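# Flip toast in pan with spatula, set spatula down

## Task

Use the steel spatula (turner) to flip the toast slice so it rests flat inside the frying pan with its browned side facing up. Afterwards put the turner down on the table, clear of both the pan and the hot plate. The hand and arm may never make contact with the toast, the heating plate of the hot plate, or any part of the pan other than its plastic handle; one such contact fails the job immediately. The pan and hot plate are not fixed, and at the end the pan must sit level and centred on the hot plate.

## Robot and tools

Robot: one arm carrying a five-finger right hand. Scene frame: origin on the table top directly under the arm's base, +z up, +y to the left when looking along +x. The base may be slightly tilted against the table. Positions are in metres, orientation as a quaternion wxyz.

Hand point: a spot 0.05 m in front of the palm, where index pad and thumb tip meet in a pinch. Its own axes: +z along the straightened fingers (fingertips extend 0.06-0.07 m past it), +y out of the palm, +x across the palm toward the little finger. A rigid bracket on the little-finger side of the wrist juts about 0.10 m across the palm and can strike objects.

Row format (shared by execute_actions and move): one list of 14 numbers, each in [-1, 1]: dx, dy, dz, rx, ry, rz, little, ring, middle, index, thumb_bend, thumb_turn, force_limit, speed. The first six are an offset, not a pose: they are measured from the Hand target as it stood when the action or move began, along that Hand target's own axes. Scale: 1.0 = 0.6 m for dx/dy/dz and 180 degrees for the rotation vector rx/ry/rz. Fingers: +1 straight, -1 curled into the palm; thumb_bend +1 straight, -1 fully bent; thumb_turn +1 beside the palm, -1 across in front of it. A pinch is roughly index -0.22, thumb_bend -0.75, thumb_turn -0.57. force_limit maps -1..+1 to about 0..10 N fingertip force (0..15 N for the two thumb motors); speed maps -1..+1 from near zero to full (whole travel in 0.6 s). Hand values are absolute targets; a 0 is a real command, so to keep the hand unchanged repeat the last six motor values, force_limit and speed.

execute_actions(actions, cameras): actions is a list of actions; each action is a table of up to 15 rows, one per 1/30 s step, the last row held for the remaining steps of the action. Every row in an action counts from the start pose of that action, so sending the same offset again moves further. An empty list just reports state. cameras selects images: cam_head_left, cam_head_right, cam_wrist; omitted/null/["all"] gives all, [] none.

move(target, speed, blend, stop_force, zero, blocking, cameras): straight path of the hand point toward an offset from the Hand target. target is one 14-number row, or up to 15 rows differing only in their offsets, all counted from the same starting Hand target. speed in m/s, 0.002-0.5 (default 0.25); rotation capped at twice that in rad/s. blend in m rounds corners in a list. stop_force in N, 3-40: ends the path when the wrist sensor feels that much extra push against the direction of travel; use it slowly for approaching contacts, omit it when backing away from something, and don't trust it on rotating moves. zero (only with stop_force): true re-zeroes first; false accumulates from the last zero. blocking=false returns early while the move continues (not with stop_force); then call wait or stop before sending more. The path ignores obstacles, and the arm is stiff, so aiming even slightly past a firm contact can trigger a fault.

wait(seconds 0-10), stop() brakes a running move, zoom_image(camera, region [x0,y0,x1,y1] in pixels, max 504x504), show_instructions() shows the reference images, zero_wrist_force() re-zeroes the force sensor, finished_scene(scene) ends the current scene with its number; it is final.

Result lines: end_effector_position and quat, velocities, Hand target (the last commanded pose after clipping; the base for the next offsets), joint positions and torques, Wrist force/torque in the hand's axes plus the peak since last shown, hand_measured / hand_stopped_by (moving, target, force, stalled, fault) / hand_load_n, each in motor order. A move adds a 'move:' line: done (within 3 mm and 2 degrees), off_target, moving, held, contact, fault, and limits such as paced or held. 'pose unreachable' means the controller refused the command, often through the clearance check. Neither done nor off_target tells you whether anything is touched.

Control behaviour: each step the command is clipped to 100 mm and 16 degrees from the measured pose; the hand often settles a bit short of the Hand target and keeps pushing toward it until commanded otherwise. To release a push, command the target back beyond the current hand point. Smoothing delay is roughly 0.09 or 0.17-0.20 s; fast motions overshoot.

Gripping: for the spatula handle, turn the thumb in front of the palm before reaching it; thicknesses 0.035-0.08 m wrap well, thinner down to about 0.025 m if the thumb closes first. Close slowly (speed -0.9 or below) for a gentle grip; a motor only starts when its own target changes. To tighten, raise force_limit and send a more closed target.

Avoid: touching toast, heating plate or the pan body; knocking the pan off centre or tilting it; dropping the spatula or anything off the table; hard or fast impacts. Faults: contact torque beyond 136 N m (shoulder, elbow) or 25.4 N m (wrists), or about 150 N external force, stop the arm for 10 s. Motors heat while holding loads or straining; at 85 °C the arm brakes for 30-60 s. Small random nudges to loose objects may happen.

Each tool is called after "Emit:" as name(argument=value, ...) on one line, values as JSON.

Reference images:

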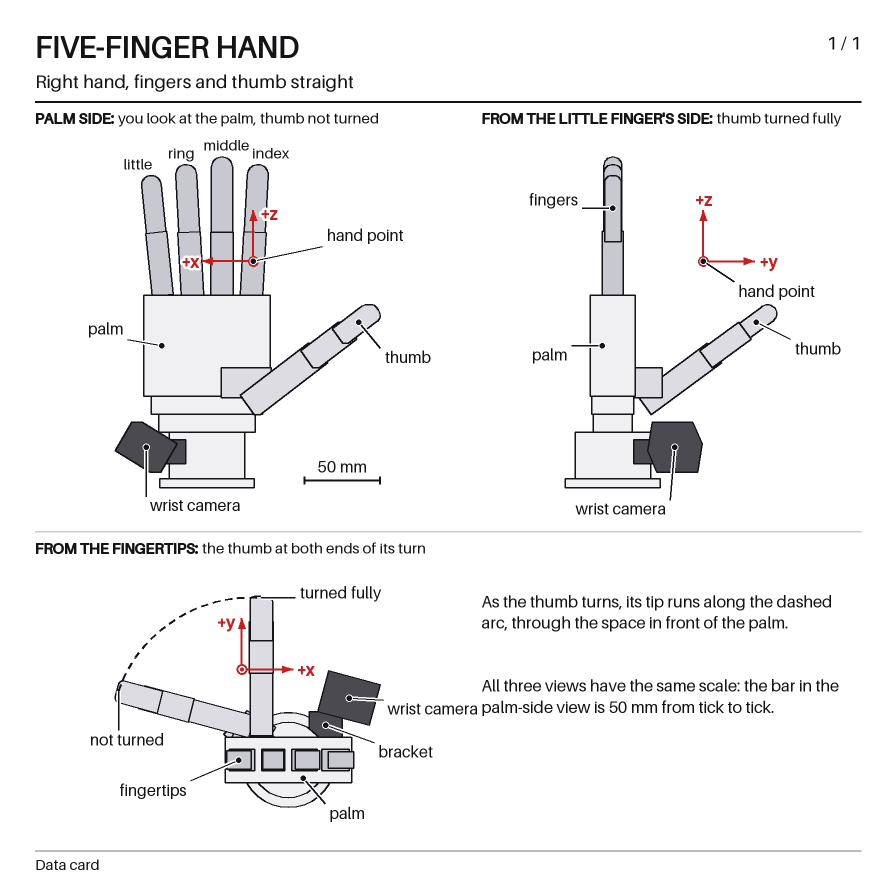

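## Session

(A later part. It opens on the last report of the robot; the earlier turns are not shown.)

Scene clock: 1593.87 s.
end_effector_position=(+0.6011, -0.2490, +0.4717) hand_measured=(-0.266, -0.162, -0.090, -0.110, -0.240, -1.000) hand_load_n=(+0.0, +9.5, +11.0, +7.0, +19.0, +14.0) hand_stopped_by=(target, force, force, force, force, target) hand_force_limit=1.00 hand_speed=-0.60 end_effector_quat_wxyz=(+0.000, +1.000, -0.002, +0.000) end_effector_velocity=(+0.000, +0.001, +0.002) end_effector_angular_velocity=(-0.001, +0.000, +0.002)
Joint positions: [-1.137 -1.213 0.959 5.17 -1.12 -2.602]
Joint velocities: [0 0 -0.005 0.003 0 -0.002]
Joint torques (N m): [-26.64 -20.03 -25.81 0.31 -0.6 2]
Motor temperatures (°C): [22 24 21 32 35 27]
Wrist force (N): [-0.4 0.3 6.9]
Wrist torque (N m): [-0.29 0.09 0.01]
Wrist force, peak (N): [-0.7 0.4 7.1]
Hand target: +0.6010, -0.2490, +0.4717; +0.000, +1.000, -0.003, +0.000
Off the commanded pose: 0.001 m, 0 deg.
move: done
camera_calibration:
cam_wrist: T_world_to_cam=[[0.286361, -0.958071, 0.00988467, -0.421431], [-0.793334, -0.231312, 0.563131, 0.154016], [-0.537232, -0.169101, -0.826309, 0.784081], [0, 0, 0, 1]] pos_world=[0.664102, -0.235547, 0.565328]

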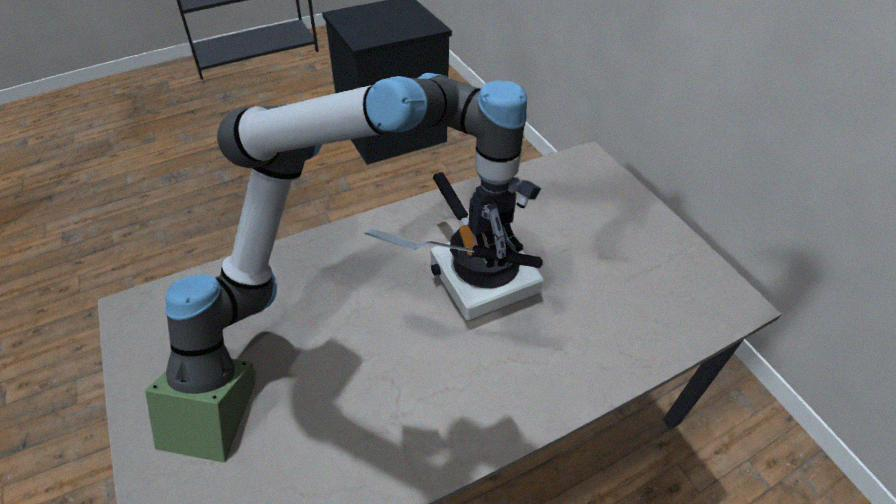

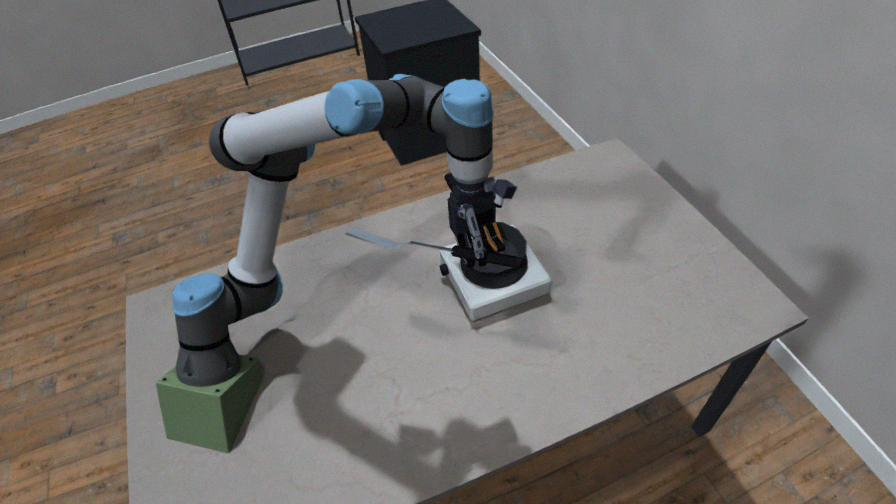

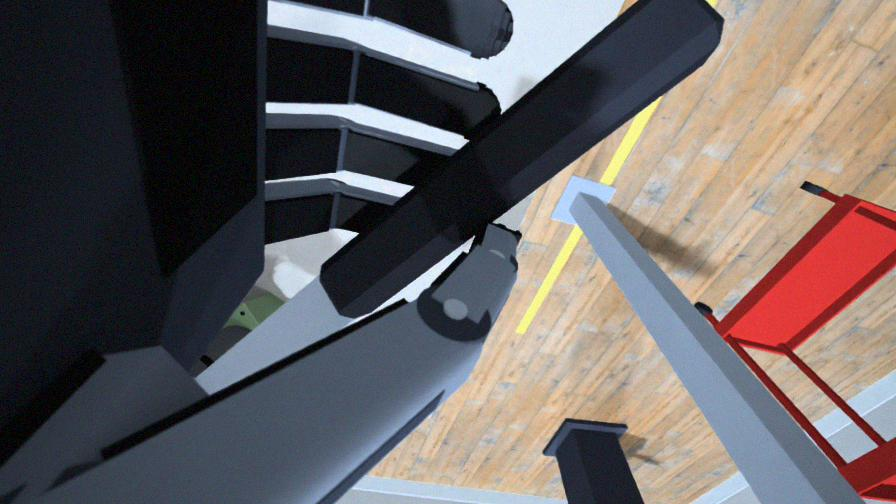

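Emit:
move(target=[0,0.083,0.58,0,0,0,-0.266,-0.34,-0.3,-0.3,-0.45,-1,1,-0.6], speed=0.15, cameras=[])

Emit:
move(target=[0,0,0.2,0,0,0,-0.266,-0.34,-0.3,-0.3,-0.45,-1,1,-0.6], speed=0.025, stop_force=3)

Emit:
zoom_image(camera="cam_head_right", region=[300, 220, 560, 420])

Emit:
zoom_image(camera="cam_head_left", region=[300, 220, 560, 420])

Scene clock: 1600.57 s.
end_effector_position=(+0.6011, -0.2990, +0.1237) hand_measured=(-0.266, -0.162, -0.090, -0.108, -0.240, -1.000) hand_load_n=(+0.0, +9.0, +11.0, +7.5, +19.0, +14.0) hand_stopped_by=(target, force, force, force, force, target) hand_force_limit=1.00 hand_speed=-0.60 end_effector_quat_wxyz=(+0.000, +1.000, -0.003, +0.000) end_effector_velocity=(+0.000, +0.000, +0.000) end_effector_angular_velocity=(+0.000, +0.000, +0.001)
Joint positions: [-0.932 -1.049 1.607 4.254 -1.088 -2.375]
Joint velocities: [0 0 0.001 -0.001 0 -0.001]
Joint torques (N m): [-27.29 -37.24 -21.87 -3.01 -0.79 -2.26]
Motor temperatures (°C): [22 24 21 32 35 27]
Wrist force (N): [-0.8 0.4 5.9]
Wrist torque (N m): [-0.27 0.11 0.02]
Wrist force, peak (N): [-1.0 0.8 7.7]
Hand target: +0.6011, -0.2991, +0.1237; +0.000, +1.000, -0.003, +0.000
Off the commanded pose: 0.000 m, 0 deg.
move: done
No camera images: "cameras" was empty.

Scene clock: 1605.83 s.
end_effector_position=(+0.6012, -0.2991, +0.0237) hand_measured=(-0.266, -0.162, -0.090, -0.108, -0.240, -1.000) hand_load_n=(+0.0, +9.0, +10.0, +7.0, +19.5, +13.5) hand_stopped_by=(target, force, force, force, force, target) hand_force_limit=1.00 hand_speed=-0.60 end_effector_quat_wxyz=(+0.000, +1.000, -0.003, +0.000) end_effector_velocity=(+0.000, +0.001, +0.000) end_effector_angular_velocity=(+0.000, +0.001, -0.002)
Joint positions: [-0.859 -0.912 1.663 4.023 -1.083 -2.293]
Joint velocities: [0.001 0 0 0 0 0.003]
Joint torques (N m): [-29.06 -50.33 -23.43 -3.56 -1.25 -2.22]
Motor temperatures (°C): [22 24 21 32 35 27]
Wrist force (N): [-0.5 -0.2 5.2]
Wrist torque (N m): [-0.29 0.09 0.06]
Wrist force, peak (N): [-5.5 -9.6 -12.4]
Hand target: +0.6012, -0.2991, +0.0237; +0.000, +1.000, -0.003, +0.000
Off the commanded pose: 0.020 m, 0 deg.
move: contact
camera_calibration:
cam_wrist: T_world_to_cam=[[0.286228, -0.958114, 0.00958692, -0.464982], [-0.793351, -0.231372, 0.563082, 0.394807], [-0.537279, -0.168776, -0.826345, 0.405632], [0, 0, 0, 1]] pos_world=[0.664249, -0.285698, 0.117341]

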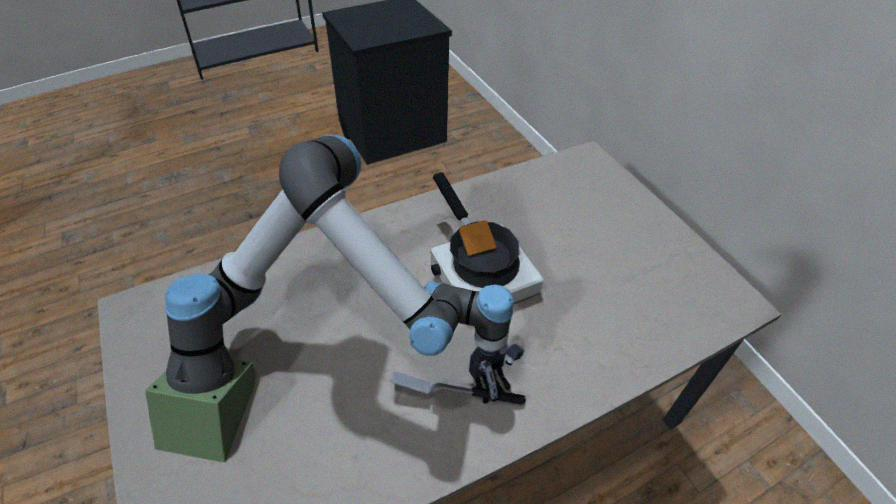

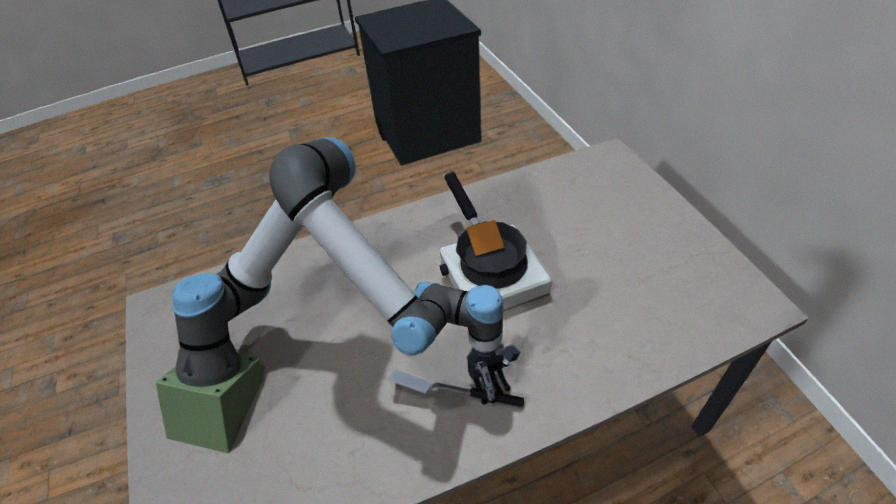

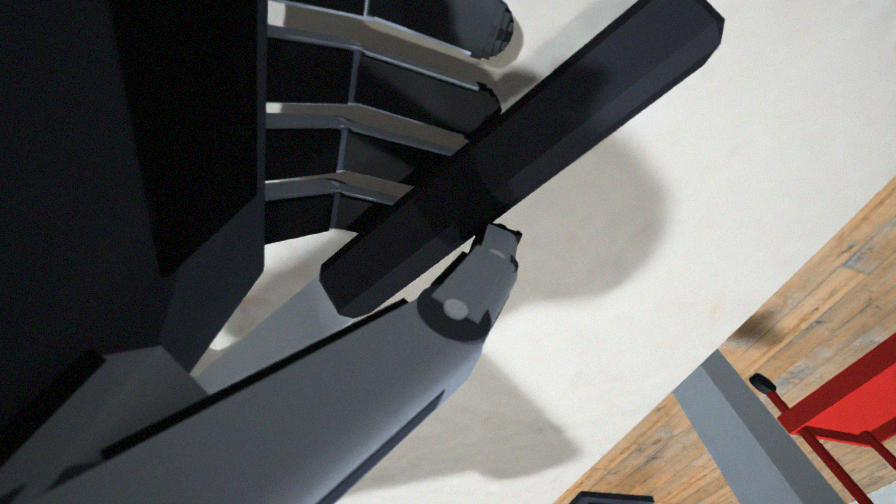

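Scaled by 1.938.

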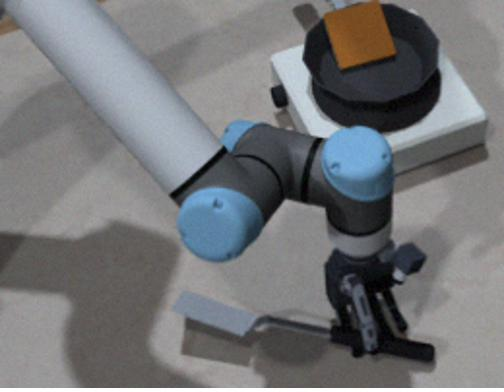

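Scaled by 1.938.

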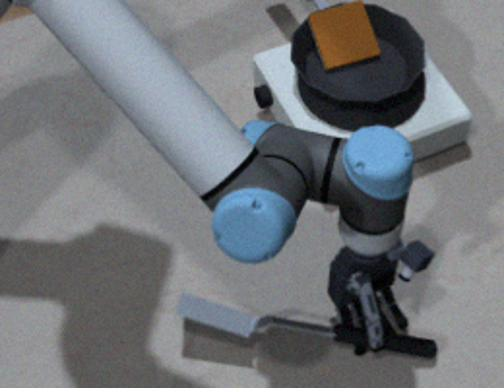

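Emit:
move(target=[0,0,-0.012,0,0.033,0,-0.266,-0.34,-0.3,-0.3,-0.45,-1,1,-0.6], speed=0.05)

Emit:
zoom_image(camera="cam_head_right", region=[370, 320, 570, 430])

Scene clock: 1624.87 s.
end_effector_position=(+0.6012, -0.2992, +0.0310) hand_measured=(-0.266, -0.162, -0.090, -0.108, -0.240, -1.000) hand_load_n=(+0.0, +9.0, +10.5, +7.0, +19.0, +13.0) hand_stopped_by=(target, force, force, force, force, target) hand_force_limit=1.00 hand_speed=-0.60 end_effector_quat_wxyz=(+0.000, +0.999, -0.003, +0.052) end_effector_velocity=(+0.001, +0.001, -0.001) end_effector_angular_velocity=(+0.000, +0.003, +0.003)
Joint positions: [-0.891 -0.942 1.742 3.902 -1.015 -2.284]
Joint velocities: [0.002 0.001 -0.002 0.003 -0.001 -0.002]
Joint torques (N m): [-14.43 -30.16 -23.41 0.55 -1.25 0.5]
Motor temperatures (°C): [22 24 21 32 35 27]
Wrist force (N): [-1.3 0.3 6.2]
Wrist torque (N m): [-0.27 0.16 -0.01]
Wrist force, peak (N): [-1.3 0.5 6.4]
Hand target: +0.6012, -0.2991, +0.0309; +0.000, +0.999, -0.003, +0.052
Off the commanded pose: 0.000 m, 0 deg.
move: done
camera_calibration:
cam_wrist: T_world_to_cam=[[0.283496, -0.958144, 0.0398783, -0.464424], [-0.84748, -0.230858, 0.477998, 0.426004], [-0.448785, -0.169307, -0.877455, 0.35989], [0, 0, 0, 1]] pos_world=[0.654206, -0.285707, 0.130678]

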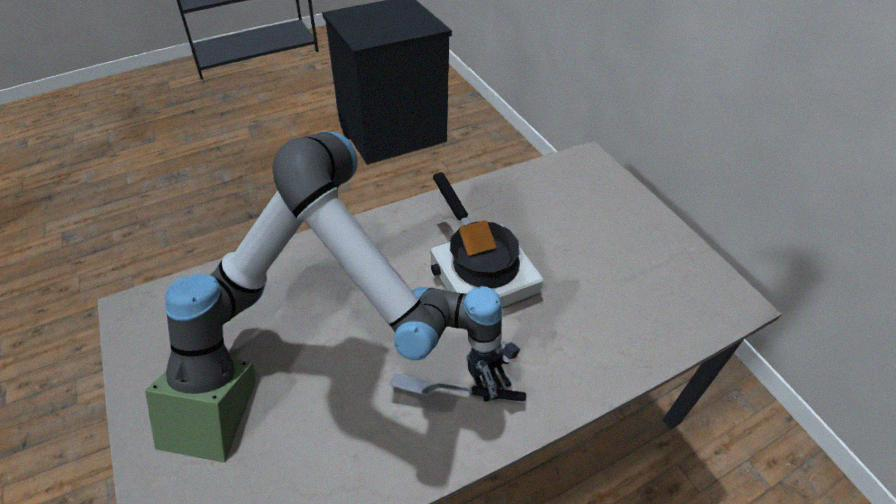

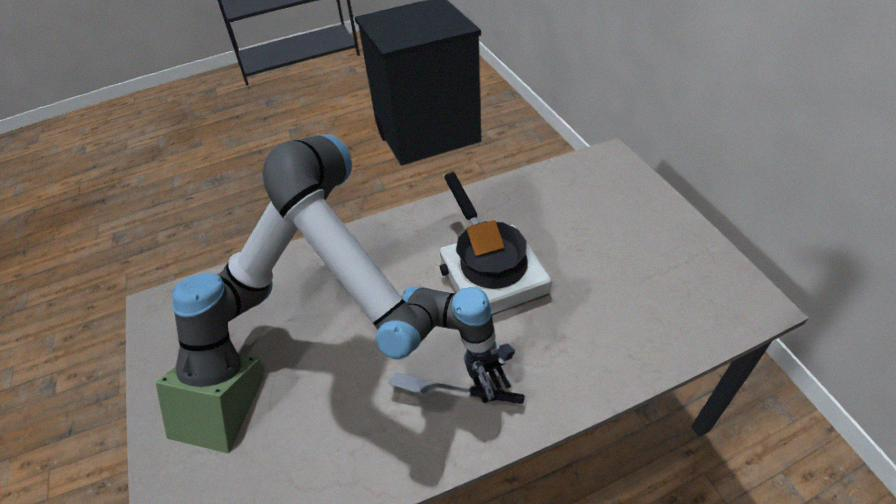

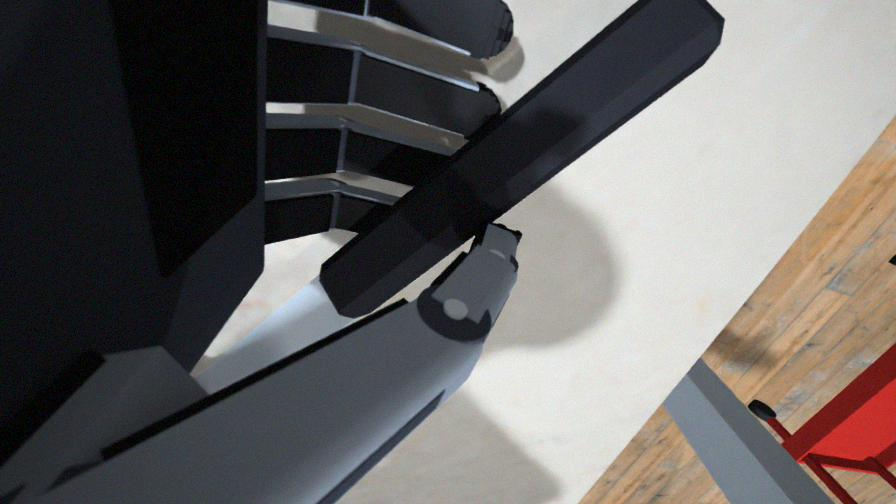

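Scaled by 2.520.

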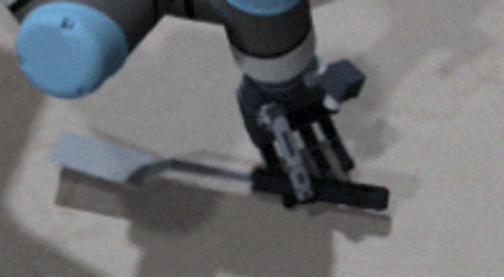

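Emit:
move(target=[0,0,-0.006,0,0.033,0,-0.266,-0.34,-0.3,-0.3,-0.45,-1,1,-0.6], speed=0.05, cameras=[])

Emit:
move(target=[0,0,0.04,0,0,0,-0.266,-0.34,-0.3,-0.3,-0.45,-1,1,-0.6], speed=0.015, stop_force=3, cameras=["cam_head_right","cam_wrist"])

Emit:
zoom_image(camera="cam_head_right", region=[370, 320, 570, 430])

Scene clock: 1628.80 s.
end_effector_position=(+0.6008, -0.2992, +0.0345) hand_measured=(-0.266, -0.162, -0.090, -0.108, -0.240, -1.000) hand_load_n=(+0.0, +10.0, +11.0, +6.0, +20.0, +13.0) hand_stopped_by=(target, force, force, force, force, target) hand_force_limit=1.00 hand_speed=-0.60 end_effector_quat_wxyz=(+0.000, +0.995, -0.003, +0.104) end_effector_velocity=(+0.000, +0.001, -0.001) end_effector_angular_velocity=(+0.001, +0.003, -0.001)
Joint positions: [-0.919 -0.958 1.818 3.766 -0.947 -2.266]
Joint velocities: [0.002 0 0 0.002 -0.001 0.001]
Joint torques (N m): [-13.29 -35.31 -23.05 0.3 -0.88 -1.17]
Motor temperatures (°C): [22 24 21 32 35 27]
Wrist force (N): [-1.6 0.0 6.0]
Wrist torque (N m): [-0.26 0.19 -0.05]
Wrist force, peak (N): [-1.3 0.0 6.7]
Hand target: +0.6008, -0.2992, +0.0344; +0.000, +0.995, -0.003, +0.104
Off the commanded pose: 0.000 m, 0 deg.
move: done
No camera images: "cameras" was empty.

Scene clock: 1630.67 s.
end_effector_position=(+0.6035, -0.2992, +0.0215) hand_measured=(-0.266, -0.162, -0.090, -0.110, -0.240, -1.000) hand_load_n=(+0.0, +8.5, +13.0, -1.5, +16.5, +11.0) hand_stopped_by=(target, force, force, force, force, target) hand_force_limit=1.00 hand_speed=-0.60 end_effector_quat_wxyz=(+0.000, +0.995, -0.003, +0.104) end_effector_velocity=(+0.000, +0.000, +0.000) end_effector_angular_velocity=(+0.000, +0.000, +0.002)
Joint positions: [-0.907 -0.932 1.812 3.736 -0.948 -2.25]
Joint velocities: [0.001 0 0 0 0.001 -0.001]
Joint torques (N m): [-27.44 -46.08 -7.29 0.55 1.65 -2.18]
Motor temperatures (°C): [22 24 21 32 35 27]
Wrist force (N): [-0.4 0.4 3.2]
Wrist torque (N m): [-0.09 0.01 -0.05]
Wrist force, peak (N): [-1.5 0.1 6.0]
Hand target: +0.6036, -0.2992, +0.0215; +0.000, +0.995, -0.003, +0.104
Off the commanded pose: 0.011 m, 0 deg.
move: contact
camera_calibration:
cam_wrist: T_world_to_cam=[[0.277922, -0.958093, 0.0694043, -0.461989], [-0.892313, -0.230734, 0.387994, 0.461569], [-0.355721, -0.169762, -0.919045, 0.297186], [0, 0, 0, 1]] pos_world=[0.645975, -0.285678, 0.126105]
Images, in order (width x height): cam_head_right 896x504, cam_wrist 896x504.

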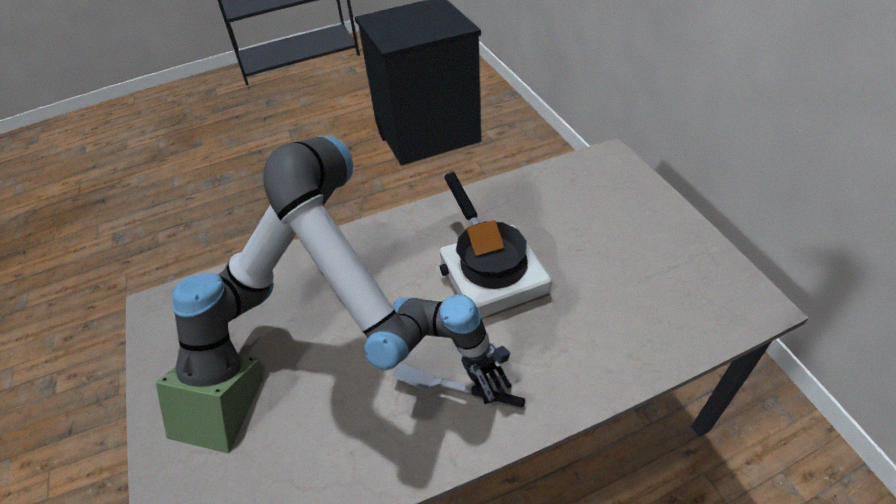

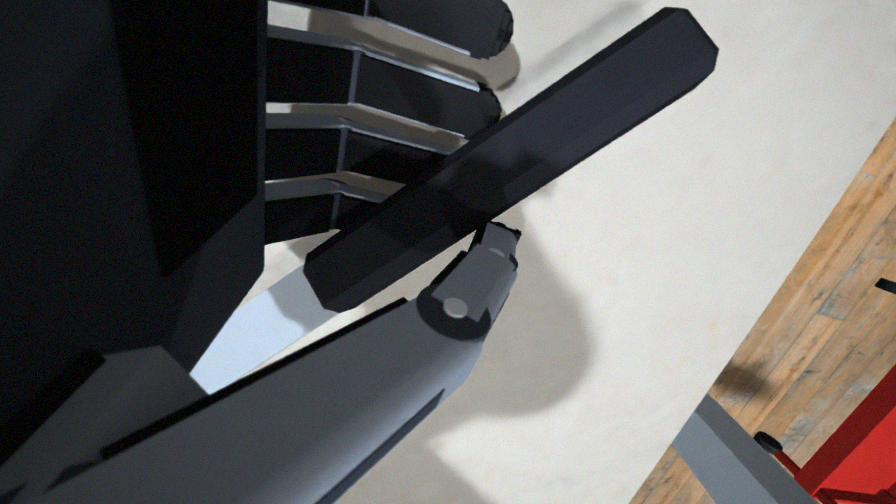

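Scaled by 2.520.

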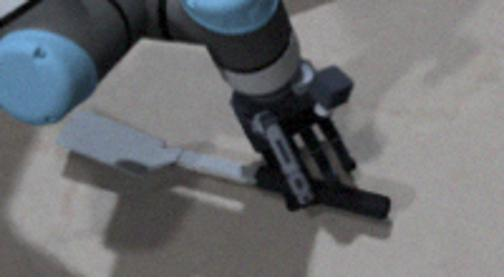

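Emit:
execute_actions(actions=[[[0,0,-0.003,0,0,0,-0.266,-0.34,-0.3,-0.3,0.2,-1,1,-0.7]],[[0,0,-0.003,0,0,0,-0.266,-0.34,-0.3,-0.3,0.2,-1,1,-0.7]],[[0,0,0,0,0,0,-0.266,-0.34,-0.3,-0.3,0.2,-1,1,-0.7]]])

Scene clock: 1638.50 s.
end_effector_position=(+0.6028, -0.2992, +0.0250) hand_measured=(-0.266, -0.162, -0.090, -0.110, +0.200, -1.000) hand_load_n=(+0.0, +0.0, +0.0, +0.5, +0.0, +0.0) hand_stopped_by=(target, force, force, force, target, target) hand_force_limit=1.00 hand_speed=-0.70 end_effector_quat_wxyz=(+0.000, +0.995, -0.003, +0.104) end_effector_velocity=(+0.000, +0.000, +0.000) end_effector_angular_velocity=(+0.000, +0.000, +0.001)
Joint positions: [-0.91 -0.939 1.814 3.744 -0.947 -2.254]
Joint velocities: [0 0 0.001 0 0.001 -0.001]
Joint torques (N m): [-13.45 -24.44 -14.92 -4.3 -0.76 1.92]
Motor temperatures (°C): [22 24 21 32 35 27]
Wrist force (N): [-1.2 0.0 5.5]
Wrist torque (N m): [-0.21 0.06 -0.05]
Wrist force, peak (N): [-1.6 -0.2 6.4]
Hand target: +0.6028, -0.2992, +0.0250; +0.000, +0.995, -0.003, +0.104
Off the commanded pose: 0.000 m, 0 deg.
Step readings (end_effector_position):
0: (+0.6035, -0.2992, +0.0215)
1: (+0.6035, -0.2992, +0.0216)
2: (+0.6034, -0.2992, +0.0220)
4: (+0.6032, -0.2992, +0.0232)
8: (+0.6031, -0.2992, +0.0234)
15: (+0.6032, -0.2992, +0.0233)
16: (+0.6032, -0.2992, +0.0233)
17: (+0.6031, -0.2992, +0.0237)
19: (+0.6029, -0.2992, +0.0248)
23: (+0.6028, -0.2992, +0.0251)
30: (+0.6028, -0.2992, +0.0251)
31: (+0.6028, -0.2992, +0.0251)
32: (+0.6028, -0.2992, +0.0251)
34: (+0.6028, -0.2992, +0.0250)
38: (+0.6028, -0.2992, +0.0250)
45: (+0.6028, -0.2992, +0.0250)
camera_calibration:
cam_wrist: T_world_to_cam=[[0.277921, -0.958095, 0.0693794, -0.462013], [-0.892319, -0.230746, 0.387974, 0.459542], [-0.355707, -0.169735, -0.919055, 0.300158], [0, 0, 0, 1]] pos_world=[0.645229, -0.285668, 0.129626]

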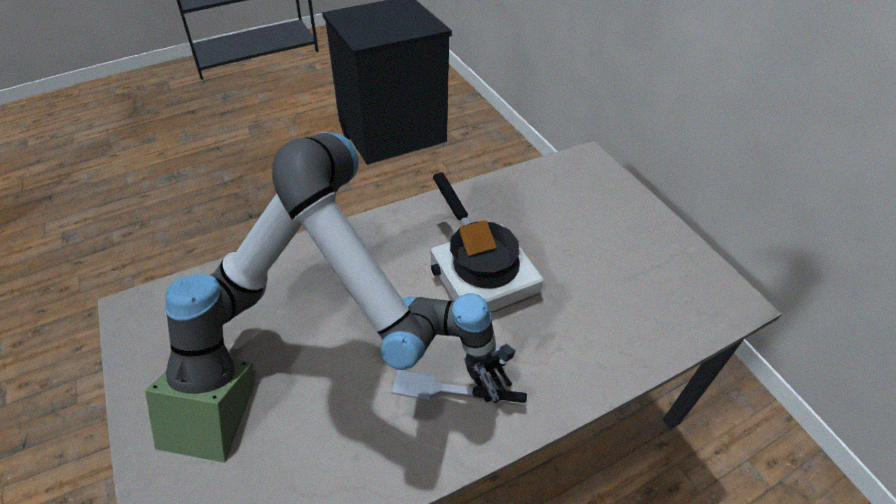

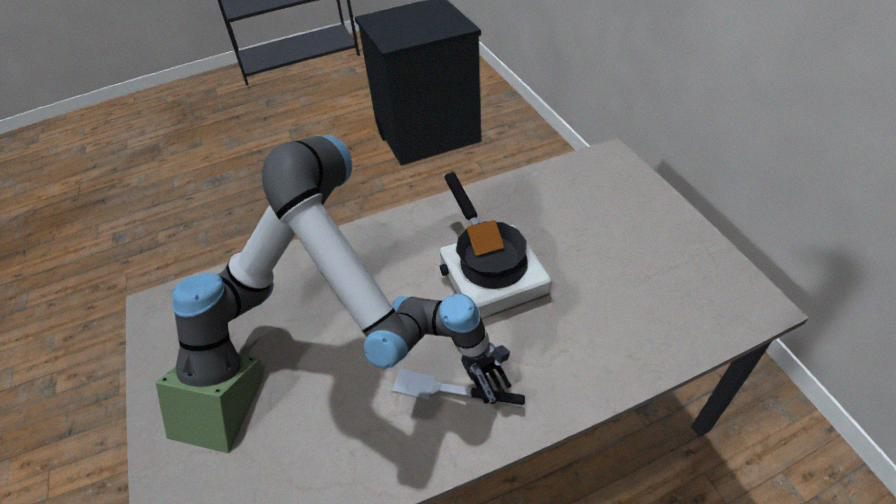

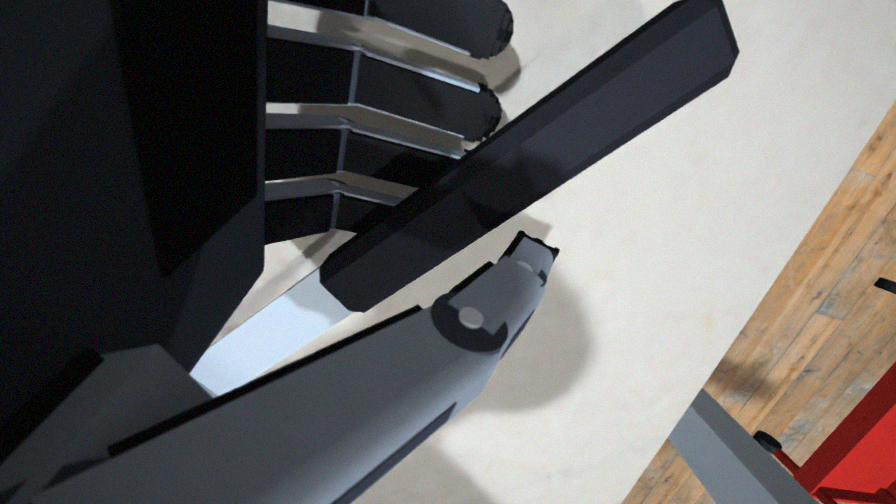

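Emit:
execute_actions(actions=[[[0,0,-0.004,0,0,0,-0.266,-0.34,-0.3,-0.3,1,-1,1,-0.7]],[[0,0,-0.008,0,0,0,-0.266,-0.34,-0.3,-0.3,1,-1,1,-0.7]],[[0,0,-0.01,0,0,0,0.3,0.3,0.3,0.3,1,-1,1,-0.7]],[[0,0,-0.02,0,0,0,0.7,0.7,0.7,0.7,1,-1,1,-0.7]]])

Emit:
move(target=[0,0,-0.2,0,0,0,0.7,0.7,0.7,0.7,1,-1,1,-0.7], speed=0.05)

Scene clock: 1651.40 s.
end_effector_position=(+0.5976, -0.2992, +0.0498) hand_measured=(+0.700, +0.650, +0.424, +0.400, +1.000, -1.000) hand_load_n=(+0.0, -17.0, -15.5, -11.0, +0.0, +0.0) hand_stopped_by=(target, stalled, stalled, stalled, target, target) hand_force_limit=1.00 hand_speed=-0.70 end_effector_quat_wxyz=(+0.000, +0.995, -0.003, +0.104) end_effector_velocity=(+0.000, +0.000, +0.000) end_effector_angular_velocity=(+0.000, -0.001, +0.003)
Joint positions: [-0.935 -0.988 1.822 3.802 -0.945 -2.284]
Joint velocities: [0 0 0 -0.001 0.001 -0.002]
Joint torques (N m): [0.71 -15.95 5.21 3.6 4.91 -1.57]
Motor temperatures (°C): [22 24 21 32 35 27]
Wrist force (N): [0.7 13.2 -27.2]
Wrist torque (N m): [-0.27 0.86 0.30]
Wrist force, peak (N): [-0.3 14.3 -27.9]
Hand target: +0.5976, -0.2992, +0.0497; +0.000, +0.995, -0.003, +0.104
Off the commanded pose: 0.000 m, 0 deg.
Step readings (end_effector_position):
0: (+0.6028, -0.2992, +0.0250)
1: (+0.6028, -0.2992, +0.0250)
2: (+0.6027, -0.2992, +0.0255)
4: (+0.6024, -0.2992, +0.0272)
8: (+0.6023, -0.2992, +0.0275)
15: (+0.6023, -0.2992, +0.0274)
16: (+0.6023, -0.2992, +0.0276)
17: (+0.6020, -0.2992, +0.0287)
19: (+0.6014, -0.2992, +0.0316)
23: (+0.6012, -0.2991, +0.0323)
30: (+0.6013, -0.2992, +0.0321)
31: (+0.6013, -0.2992, +0.0322)
32: (+0.6010, -0.2992, +0.0335)
34: (+0.6002, -0.2992, +0.0377)
38: (+0.6000, -0.2992, +0.0383)
45: (+0.6000, -0.2992, +0.0379)
46: (+0.6000, -0.2992, +0.0384)
47: (+0.5994, -0.2992, +0.0414)
49: (+0.5979, -0.2992, +0.0489)
53: (+0.5974, -0.2991, +0.0502)
60: (+0.5976, -0.2991, +0.0496)
camera_calibration:
cam_wrist: T_world_to_cam=[[0.277916, -0.958087, 0.0695174, -0.462288], [-0.892344, -0.230697, 0.387946, 0.445335], [-0.355648, -0.16985, -0.919057, 0.32099], [0, 0, 0, 1]] pos_world=[0.640029, -0.285655, 0.154379]

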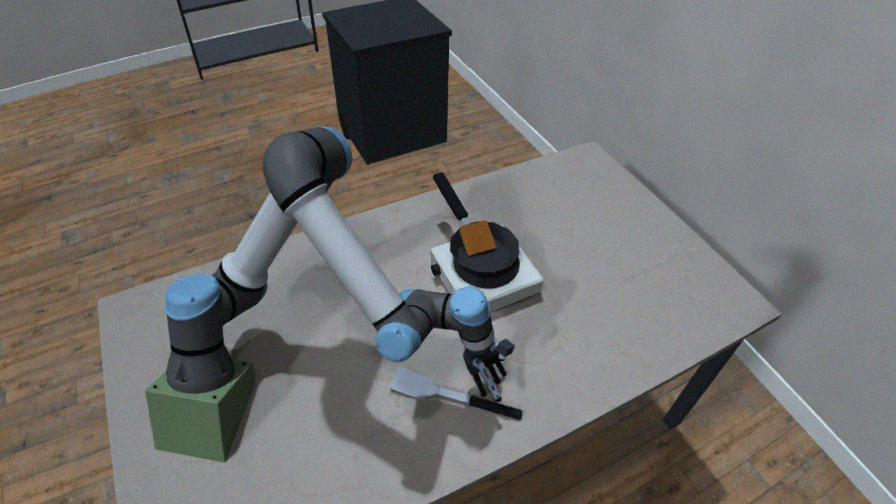

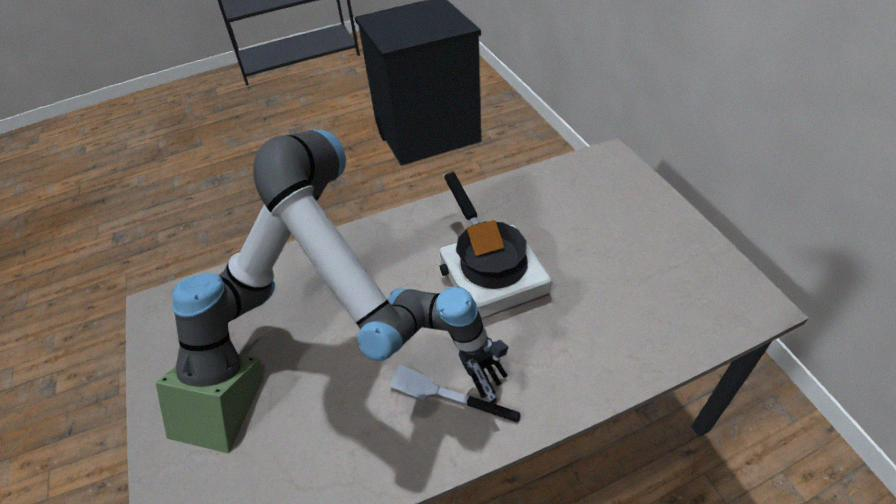

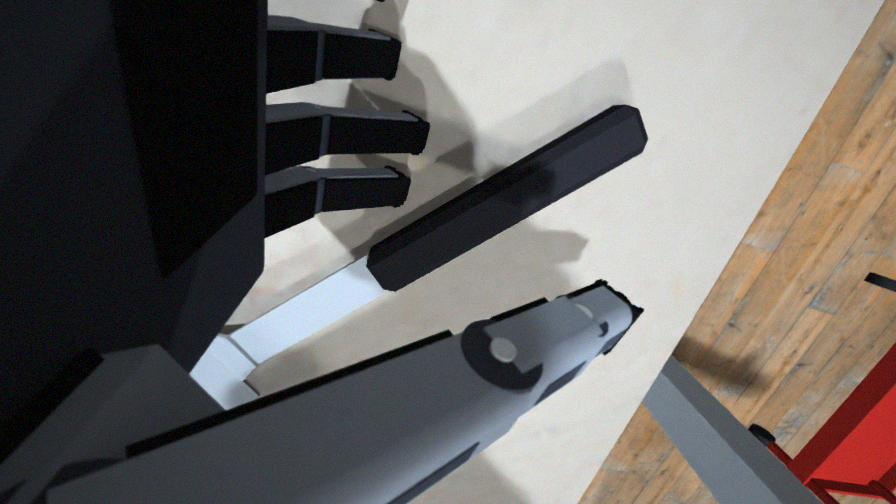

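Scene clock: 1654.13 s.
end_effector_position=(+0.5728, -0.2990, +0.1673) hand_measured=(+0.700, +0.652, +0.426, +0.400, +1.000, -1.000) hand_load_n=(+0.0, +0.0, +0.0, +0.0, +0.0, +0.0) hand_stopped_by=(target, stalled, stalled, stalled, target, target) hand_force_limit=1.00 hand_speed=-0.70 end_effector_quat_wxyz=(+0.000, +0.995, -0.002, +0.104) end_effector_velocity=(+0.000, +0.000, -0.001) end_effector_angular_velocity=(+0.001, +0.000, -0.004)
Joint positions: [-1.055 -1.193 1.805 4.112 -0.942 -2.433]
Joint velocities: [0 0.001 0 -0.001 0.001 0.004]
Joint torques (N m): [-11.03 -16.24 -11.7 -4.22 -0.93 1.74]
Motor temperatures (°C): [22 24 21 32 35 27]
Wrist force (N): [-0.1 0.7 5.2]
Wrist torque (N m): [-0.15 -0.06 0.06]
Wrist force, peak (N): [0.9 13.1 -27.1]
Hand target: +0.5728, -0.2990, +0.1672; +0.000, +0.995, -0.003, +0.104
Off the commanded pose: 0.000 m, 0 deg.
move: done
camera_calibration:
cam_wrist: T_world_to_cam=[[0.278062, -0.958027, 0.0697479, -0.463549], [-0.892324, -0.230747, 0.387962, 0.377624], [-0.355584, -0.170115, -0.919033, 0.420136], [0, 0, 0, 1]] pos_world=[0.615252, -0.285486, 0.271947]

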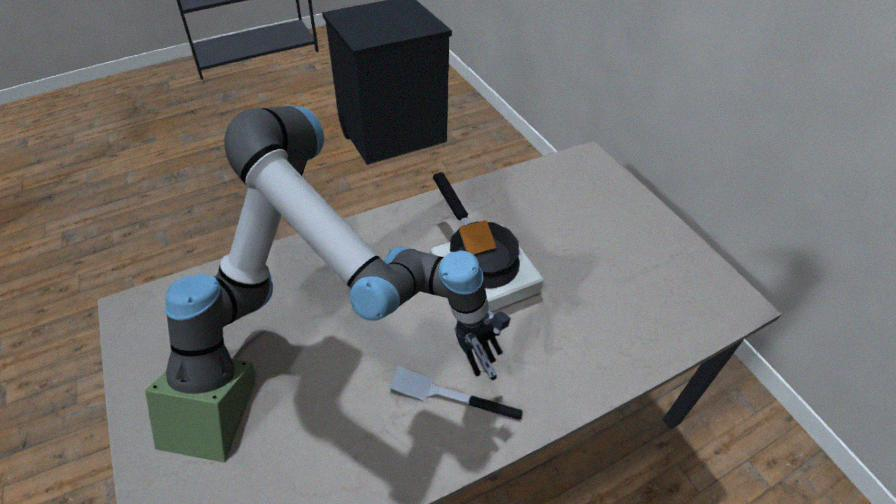

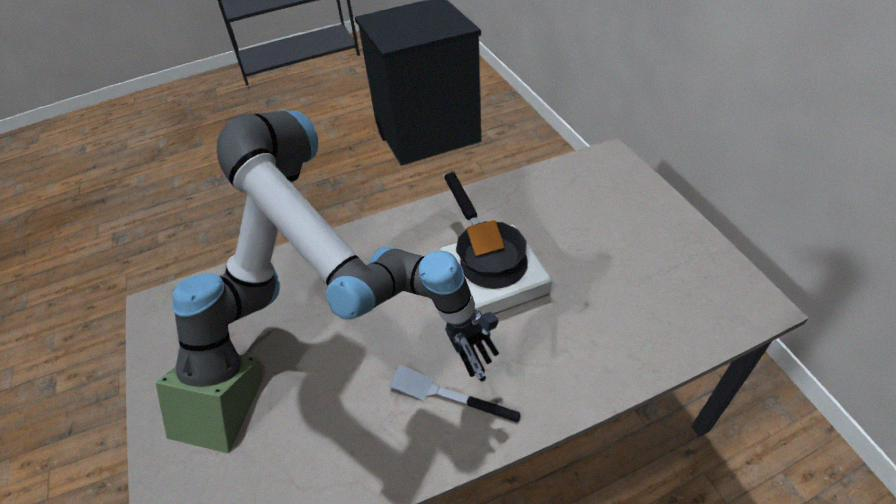

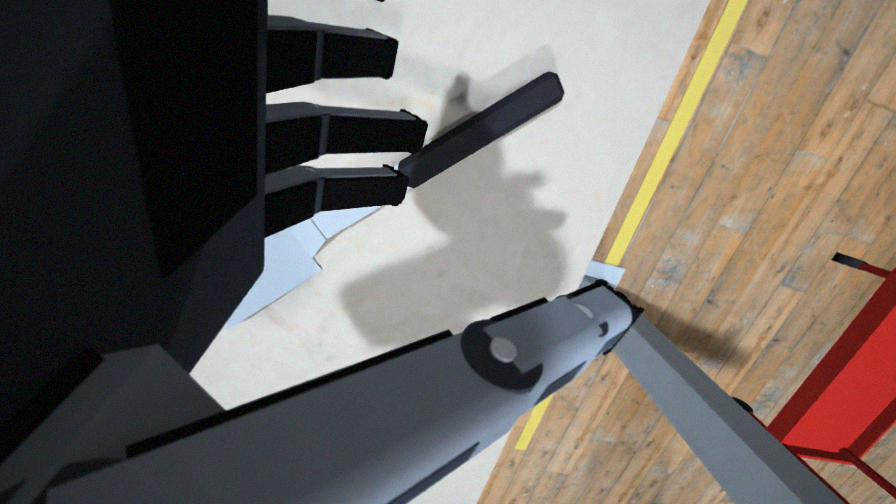

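Emit:
zoom_image(camera="cam_head_left", region=[410, 160, 560, 310])

Emit:
zoom_image(camera="cam_head_right", region=[420, 160, 570, 310])

Scaled by 3.360.

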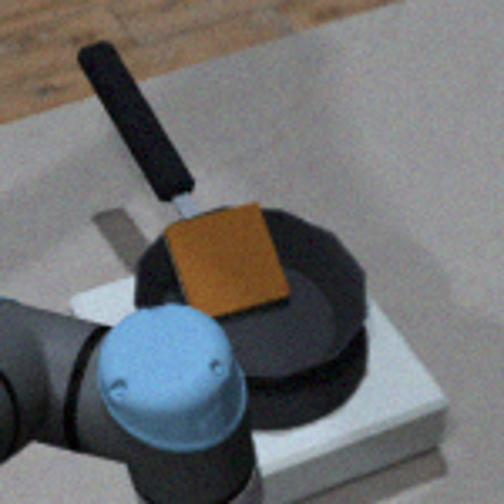

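Scaled by 3.360.

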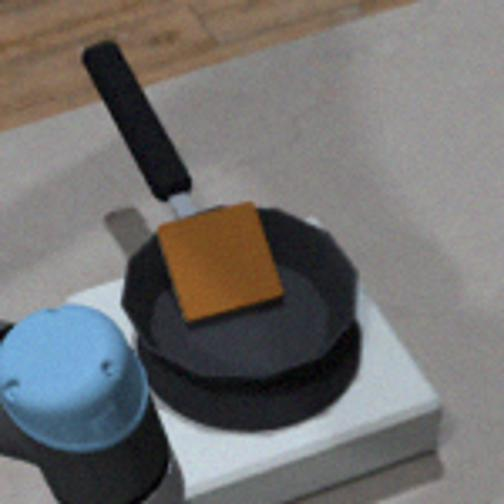

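Emit:
move(target=[0.062,0,-0.293,0,-0.0667,0,1,1,1,1,1,-1,1,-0.2], speed=0.2, cameras=[])

Emit:
move(target=[0,-0.4,0,0,0,-0.25,1,1,1,1,1,-1,1,-0.2], speed=0.2, cameras=[])

Scene clock: 1675.67 s.
end_effector_position=(+0.5728, -0.2989, +0.3468) hand_measured=(+1.000, +1.000, +1.000, +1.000, +1.000, -1.000) hand_load_n=(+0.0, +0.0, +0.0, +0.0, +0.0, +0.0) hand_stopped_by=(target, target, target, target, target, target) hand_force_limit=1.00 hand_speed=-0.20 end_effector_quat_wxyz=(+0.000, +1.000, -0.003, -0.001) end_effector_velocity=(+0.001, +0.000, +0.001) end_effector_angular_velocity=(-0.001, +0.000, +0.002)
Joint positions: [-1.121 -1.231 1.336 4.803 -1.118 -2.585]
Joint velocities: [0 0 -0.003 0.003 0 -0.001]
Joint torques (N m): [-12.16 -39.06 -24.76 1.37 -0.44 2.04]
Motor temperatures (°C): [22 24 21 32 35 27]
Wrist force (N): [0.3 1.7 4.9]
Wrist torque (N m): [-0.02 -0.14 0.10]
Wrist force, peak (N): [-0.5 0.9 6.9]
Hand target: +0.5728, -0.2988, +0.3469; +0.000, +1.000, -0.003, -0.001
Off the commanded pose: 0.000 m, 0 deg.
move: done
No camera images: "cameras" was empty.

Scene clock: 1678.10 s.
end_effector_position=(+0.5740, -0.0587, +0.3469) hand_measured=(+1.000, +1.000, +1.000, +1.000, +1.000, -1.000) hand_load_n=(+0.0, +0.0, +0.0, +0.0, +0.0, +0.0) hand_stopped_by=(target, target, target, target, target, target) hand_force_limit=1.00 hand_speed=-0.20 end_effector_quat_wxyz=(-0.001, +0.925, +0.380, -0.001) end_effector_velocity=(+0.000, +0.000, -0.001) end_effector_angular_velocity=(+0.000, +0.001, +0.000)
Joint positions: [-0.94 -1.697 1.668 4.847 -1.091 -3.17]
Joint velocities: [0 0 0.001 -0.001 -0.001 0]
Joint torques (N m): [-11.44 -6.78 -26.85 -4.27 -0.73 -0.13]
Motor temperatures (°C): [22 24 21 32 35 27]
Wrist force (N): [0.6 0.9 5.2]
Wrist torque (N m): [-0.15 -0.18 0.11]
Wrist force, peak (N): [0.6 2.8 4.9]
Hand target: +0.5740, -0.0587, +0.3470; -0.001, +0.925, +0.380, -0.001
Off the commanded pose: 0.000 m, 0 deg.
move: done
No camera images: "cameras" was empty.

Emit:
move(target=[0.393,-0.218,0,0,0,-0.25,1,1,1,1,1,-1,1,-0.2], speed=0.2)

Scene clock: 1684.50 s.
end_effector_position=(+0.6495, +0.1999, +0.3471) hand_measured=(+1.000, +1.000, +1.000, +1.000, +1.000, -1.000) hand_load_n=(+0.0, +0.0, +0.0, +0.0, +0.0, +0.0) hand_stopped_by=(target, target, target, target, target, target) hand_force_limit=1.00 hand_speed=-0.20 end_effector_quat_wxyz=(-0.001, +0.709, +0.705, +0.000) end_effector_velocity=(-0.001, +0.000, +0.000) end_effector_angular_velocity=(+0.002, +0.002, -0.002)
Joint positions: [-0.498 -1.755 1.525 4.815 -1.095 -3.457]
Joint velocities: [0 0 0 0.002 0.001 0]
Joint torques (N m): [0.54 -26.9 -16.69 0.76 1.6 1.75]
Motor temperatures (°C): [22 24 21 32 35 27]
Wrist force (N): [0.9 0.8 4.9]
Wrist torque (N m): [-0.15 -0.20 0.11]
Wrist force, peak (N): [0.7 1.2 5.4]
Hand target: +0.6495, +0.2000, +0.3471; -0.001, +0.709, +0.705, +0.000
Off the commanded pose: 0.000 m, 0 deg.
move: done
camera_calibration:
cam_wrist: T_world_to_cam=[[0.958183, 0.286032, 0.00845325, -0.688581], [0.23195, -0.793638, 0.56244, -0.186839], [0.167584, -0.536959, -0.826795, 0.39898], [0, 0, 0, 1]] pos_world=[0.636261, 0.26291, 0.440781]

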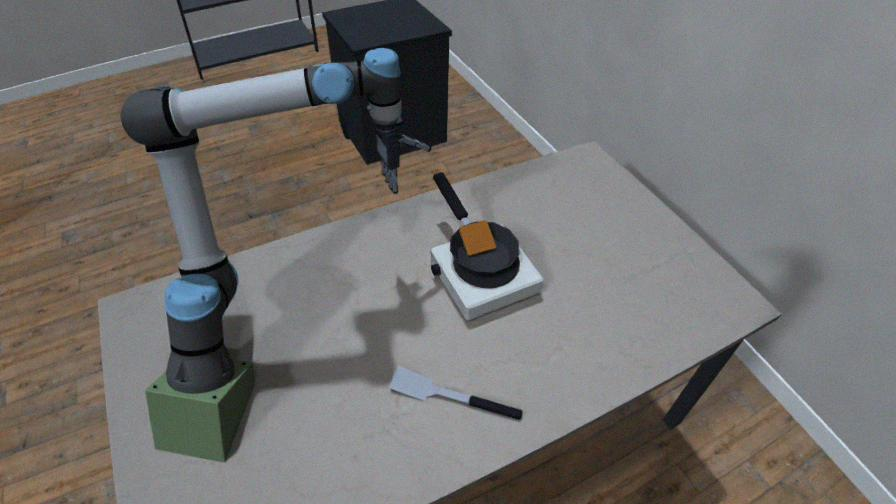

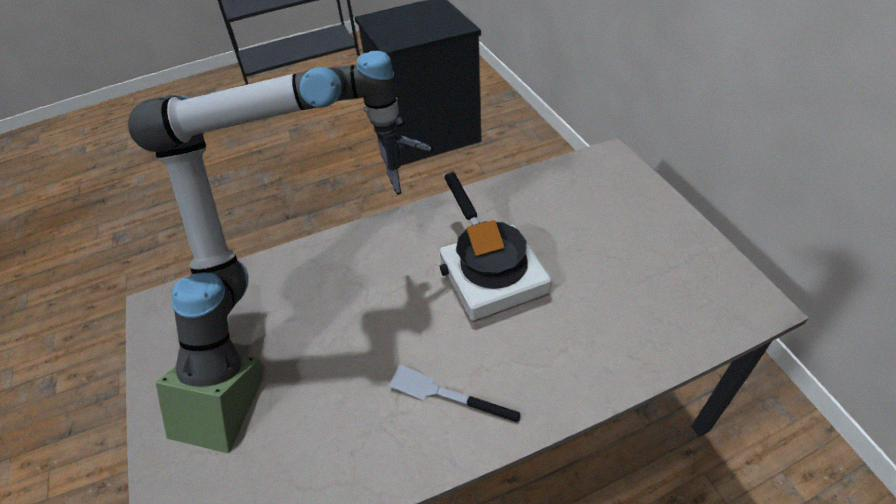

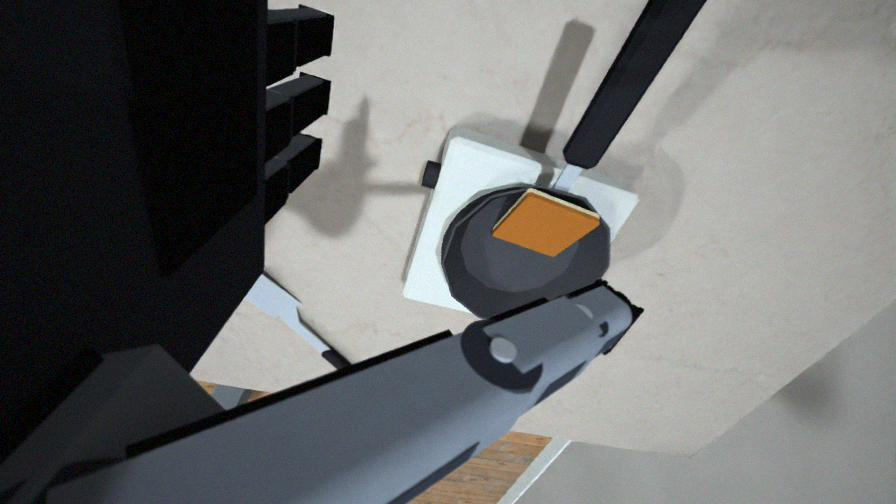

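Emit:
zoom_image(camera="cam_head_right", region=[350, 120, 500, 270])

Emit:
zoom_image(camera="cam_wrist", region=[400, 0, 720, 320])

Scaled by 3.360.

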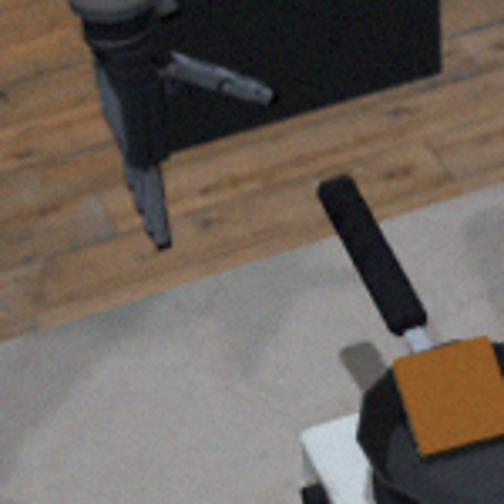

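Scaled by 1.575.

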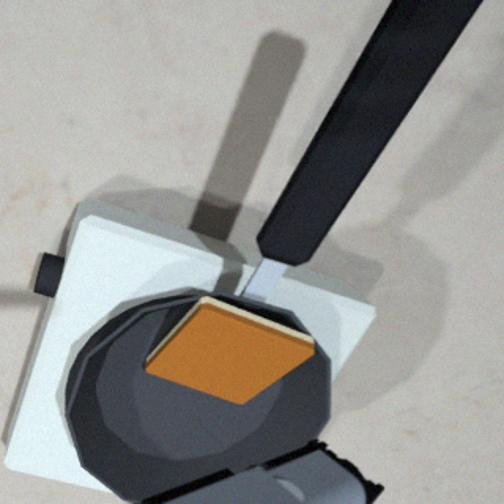

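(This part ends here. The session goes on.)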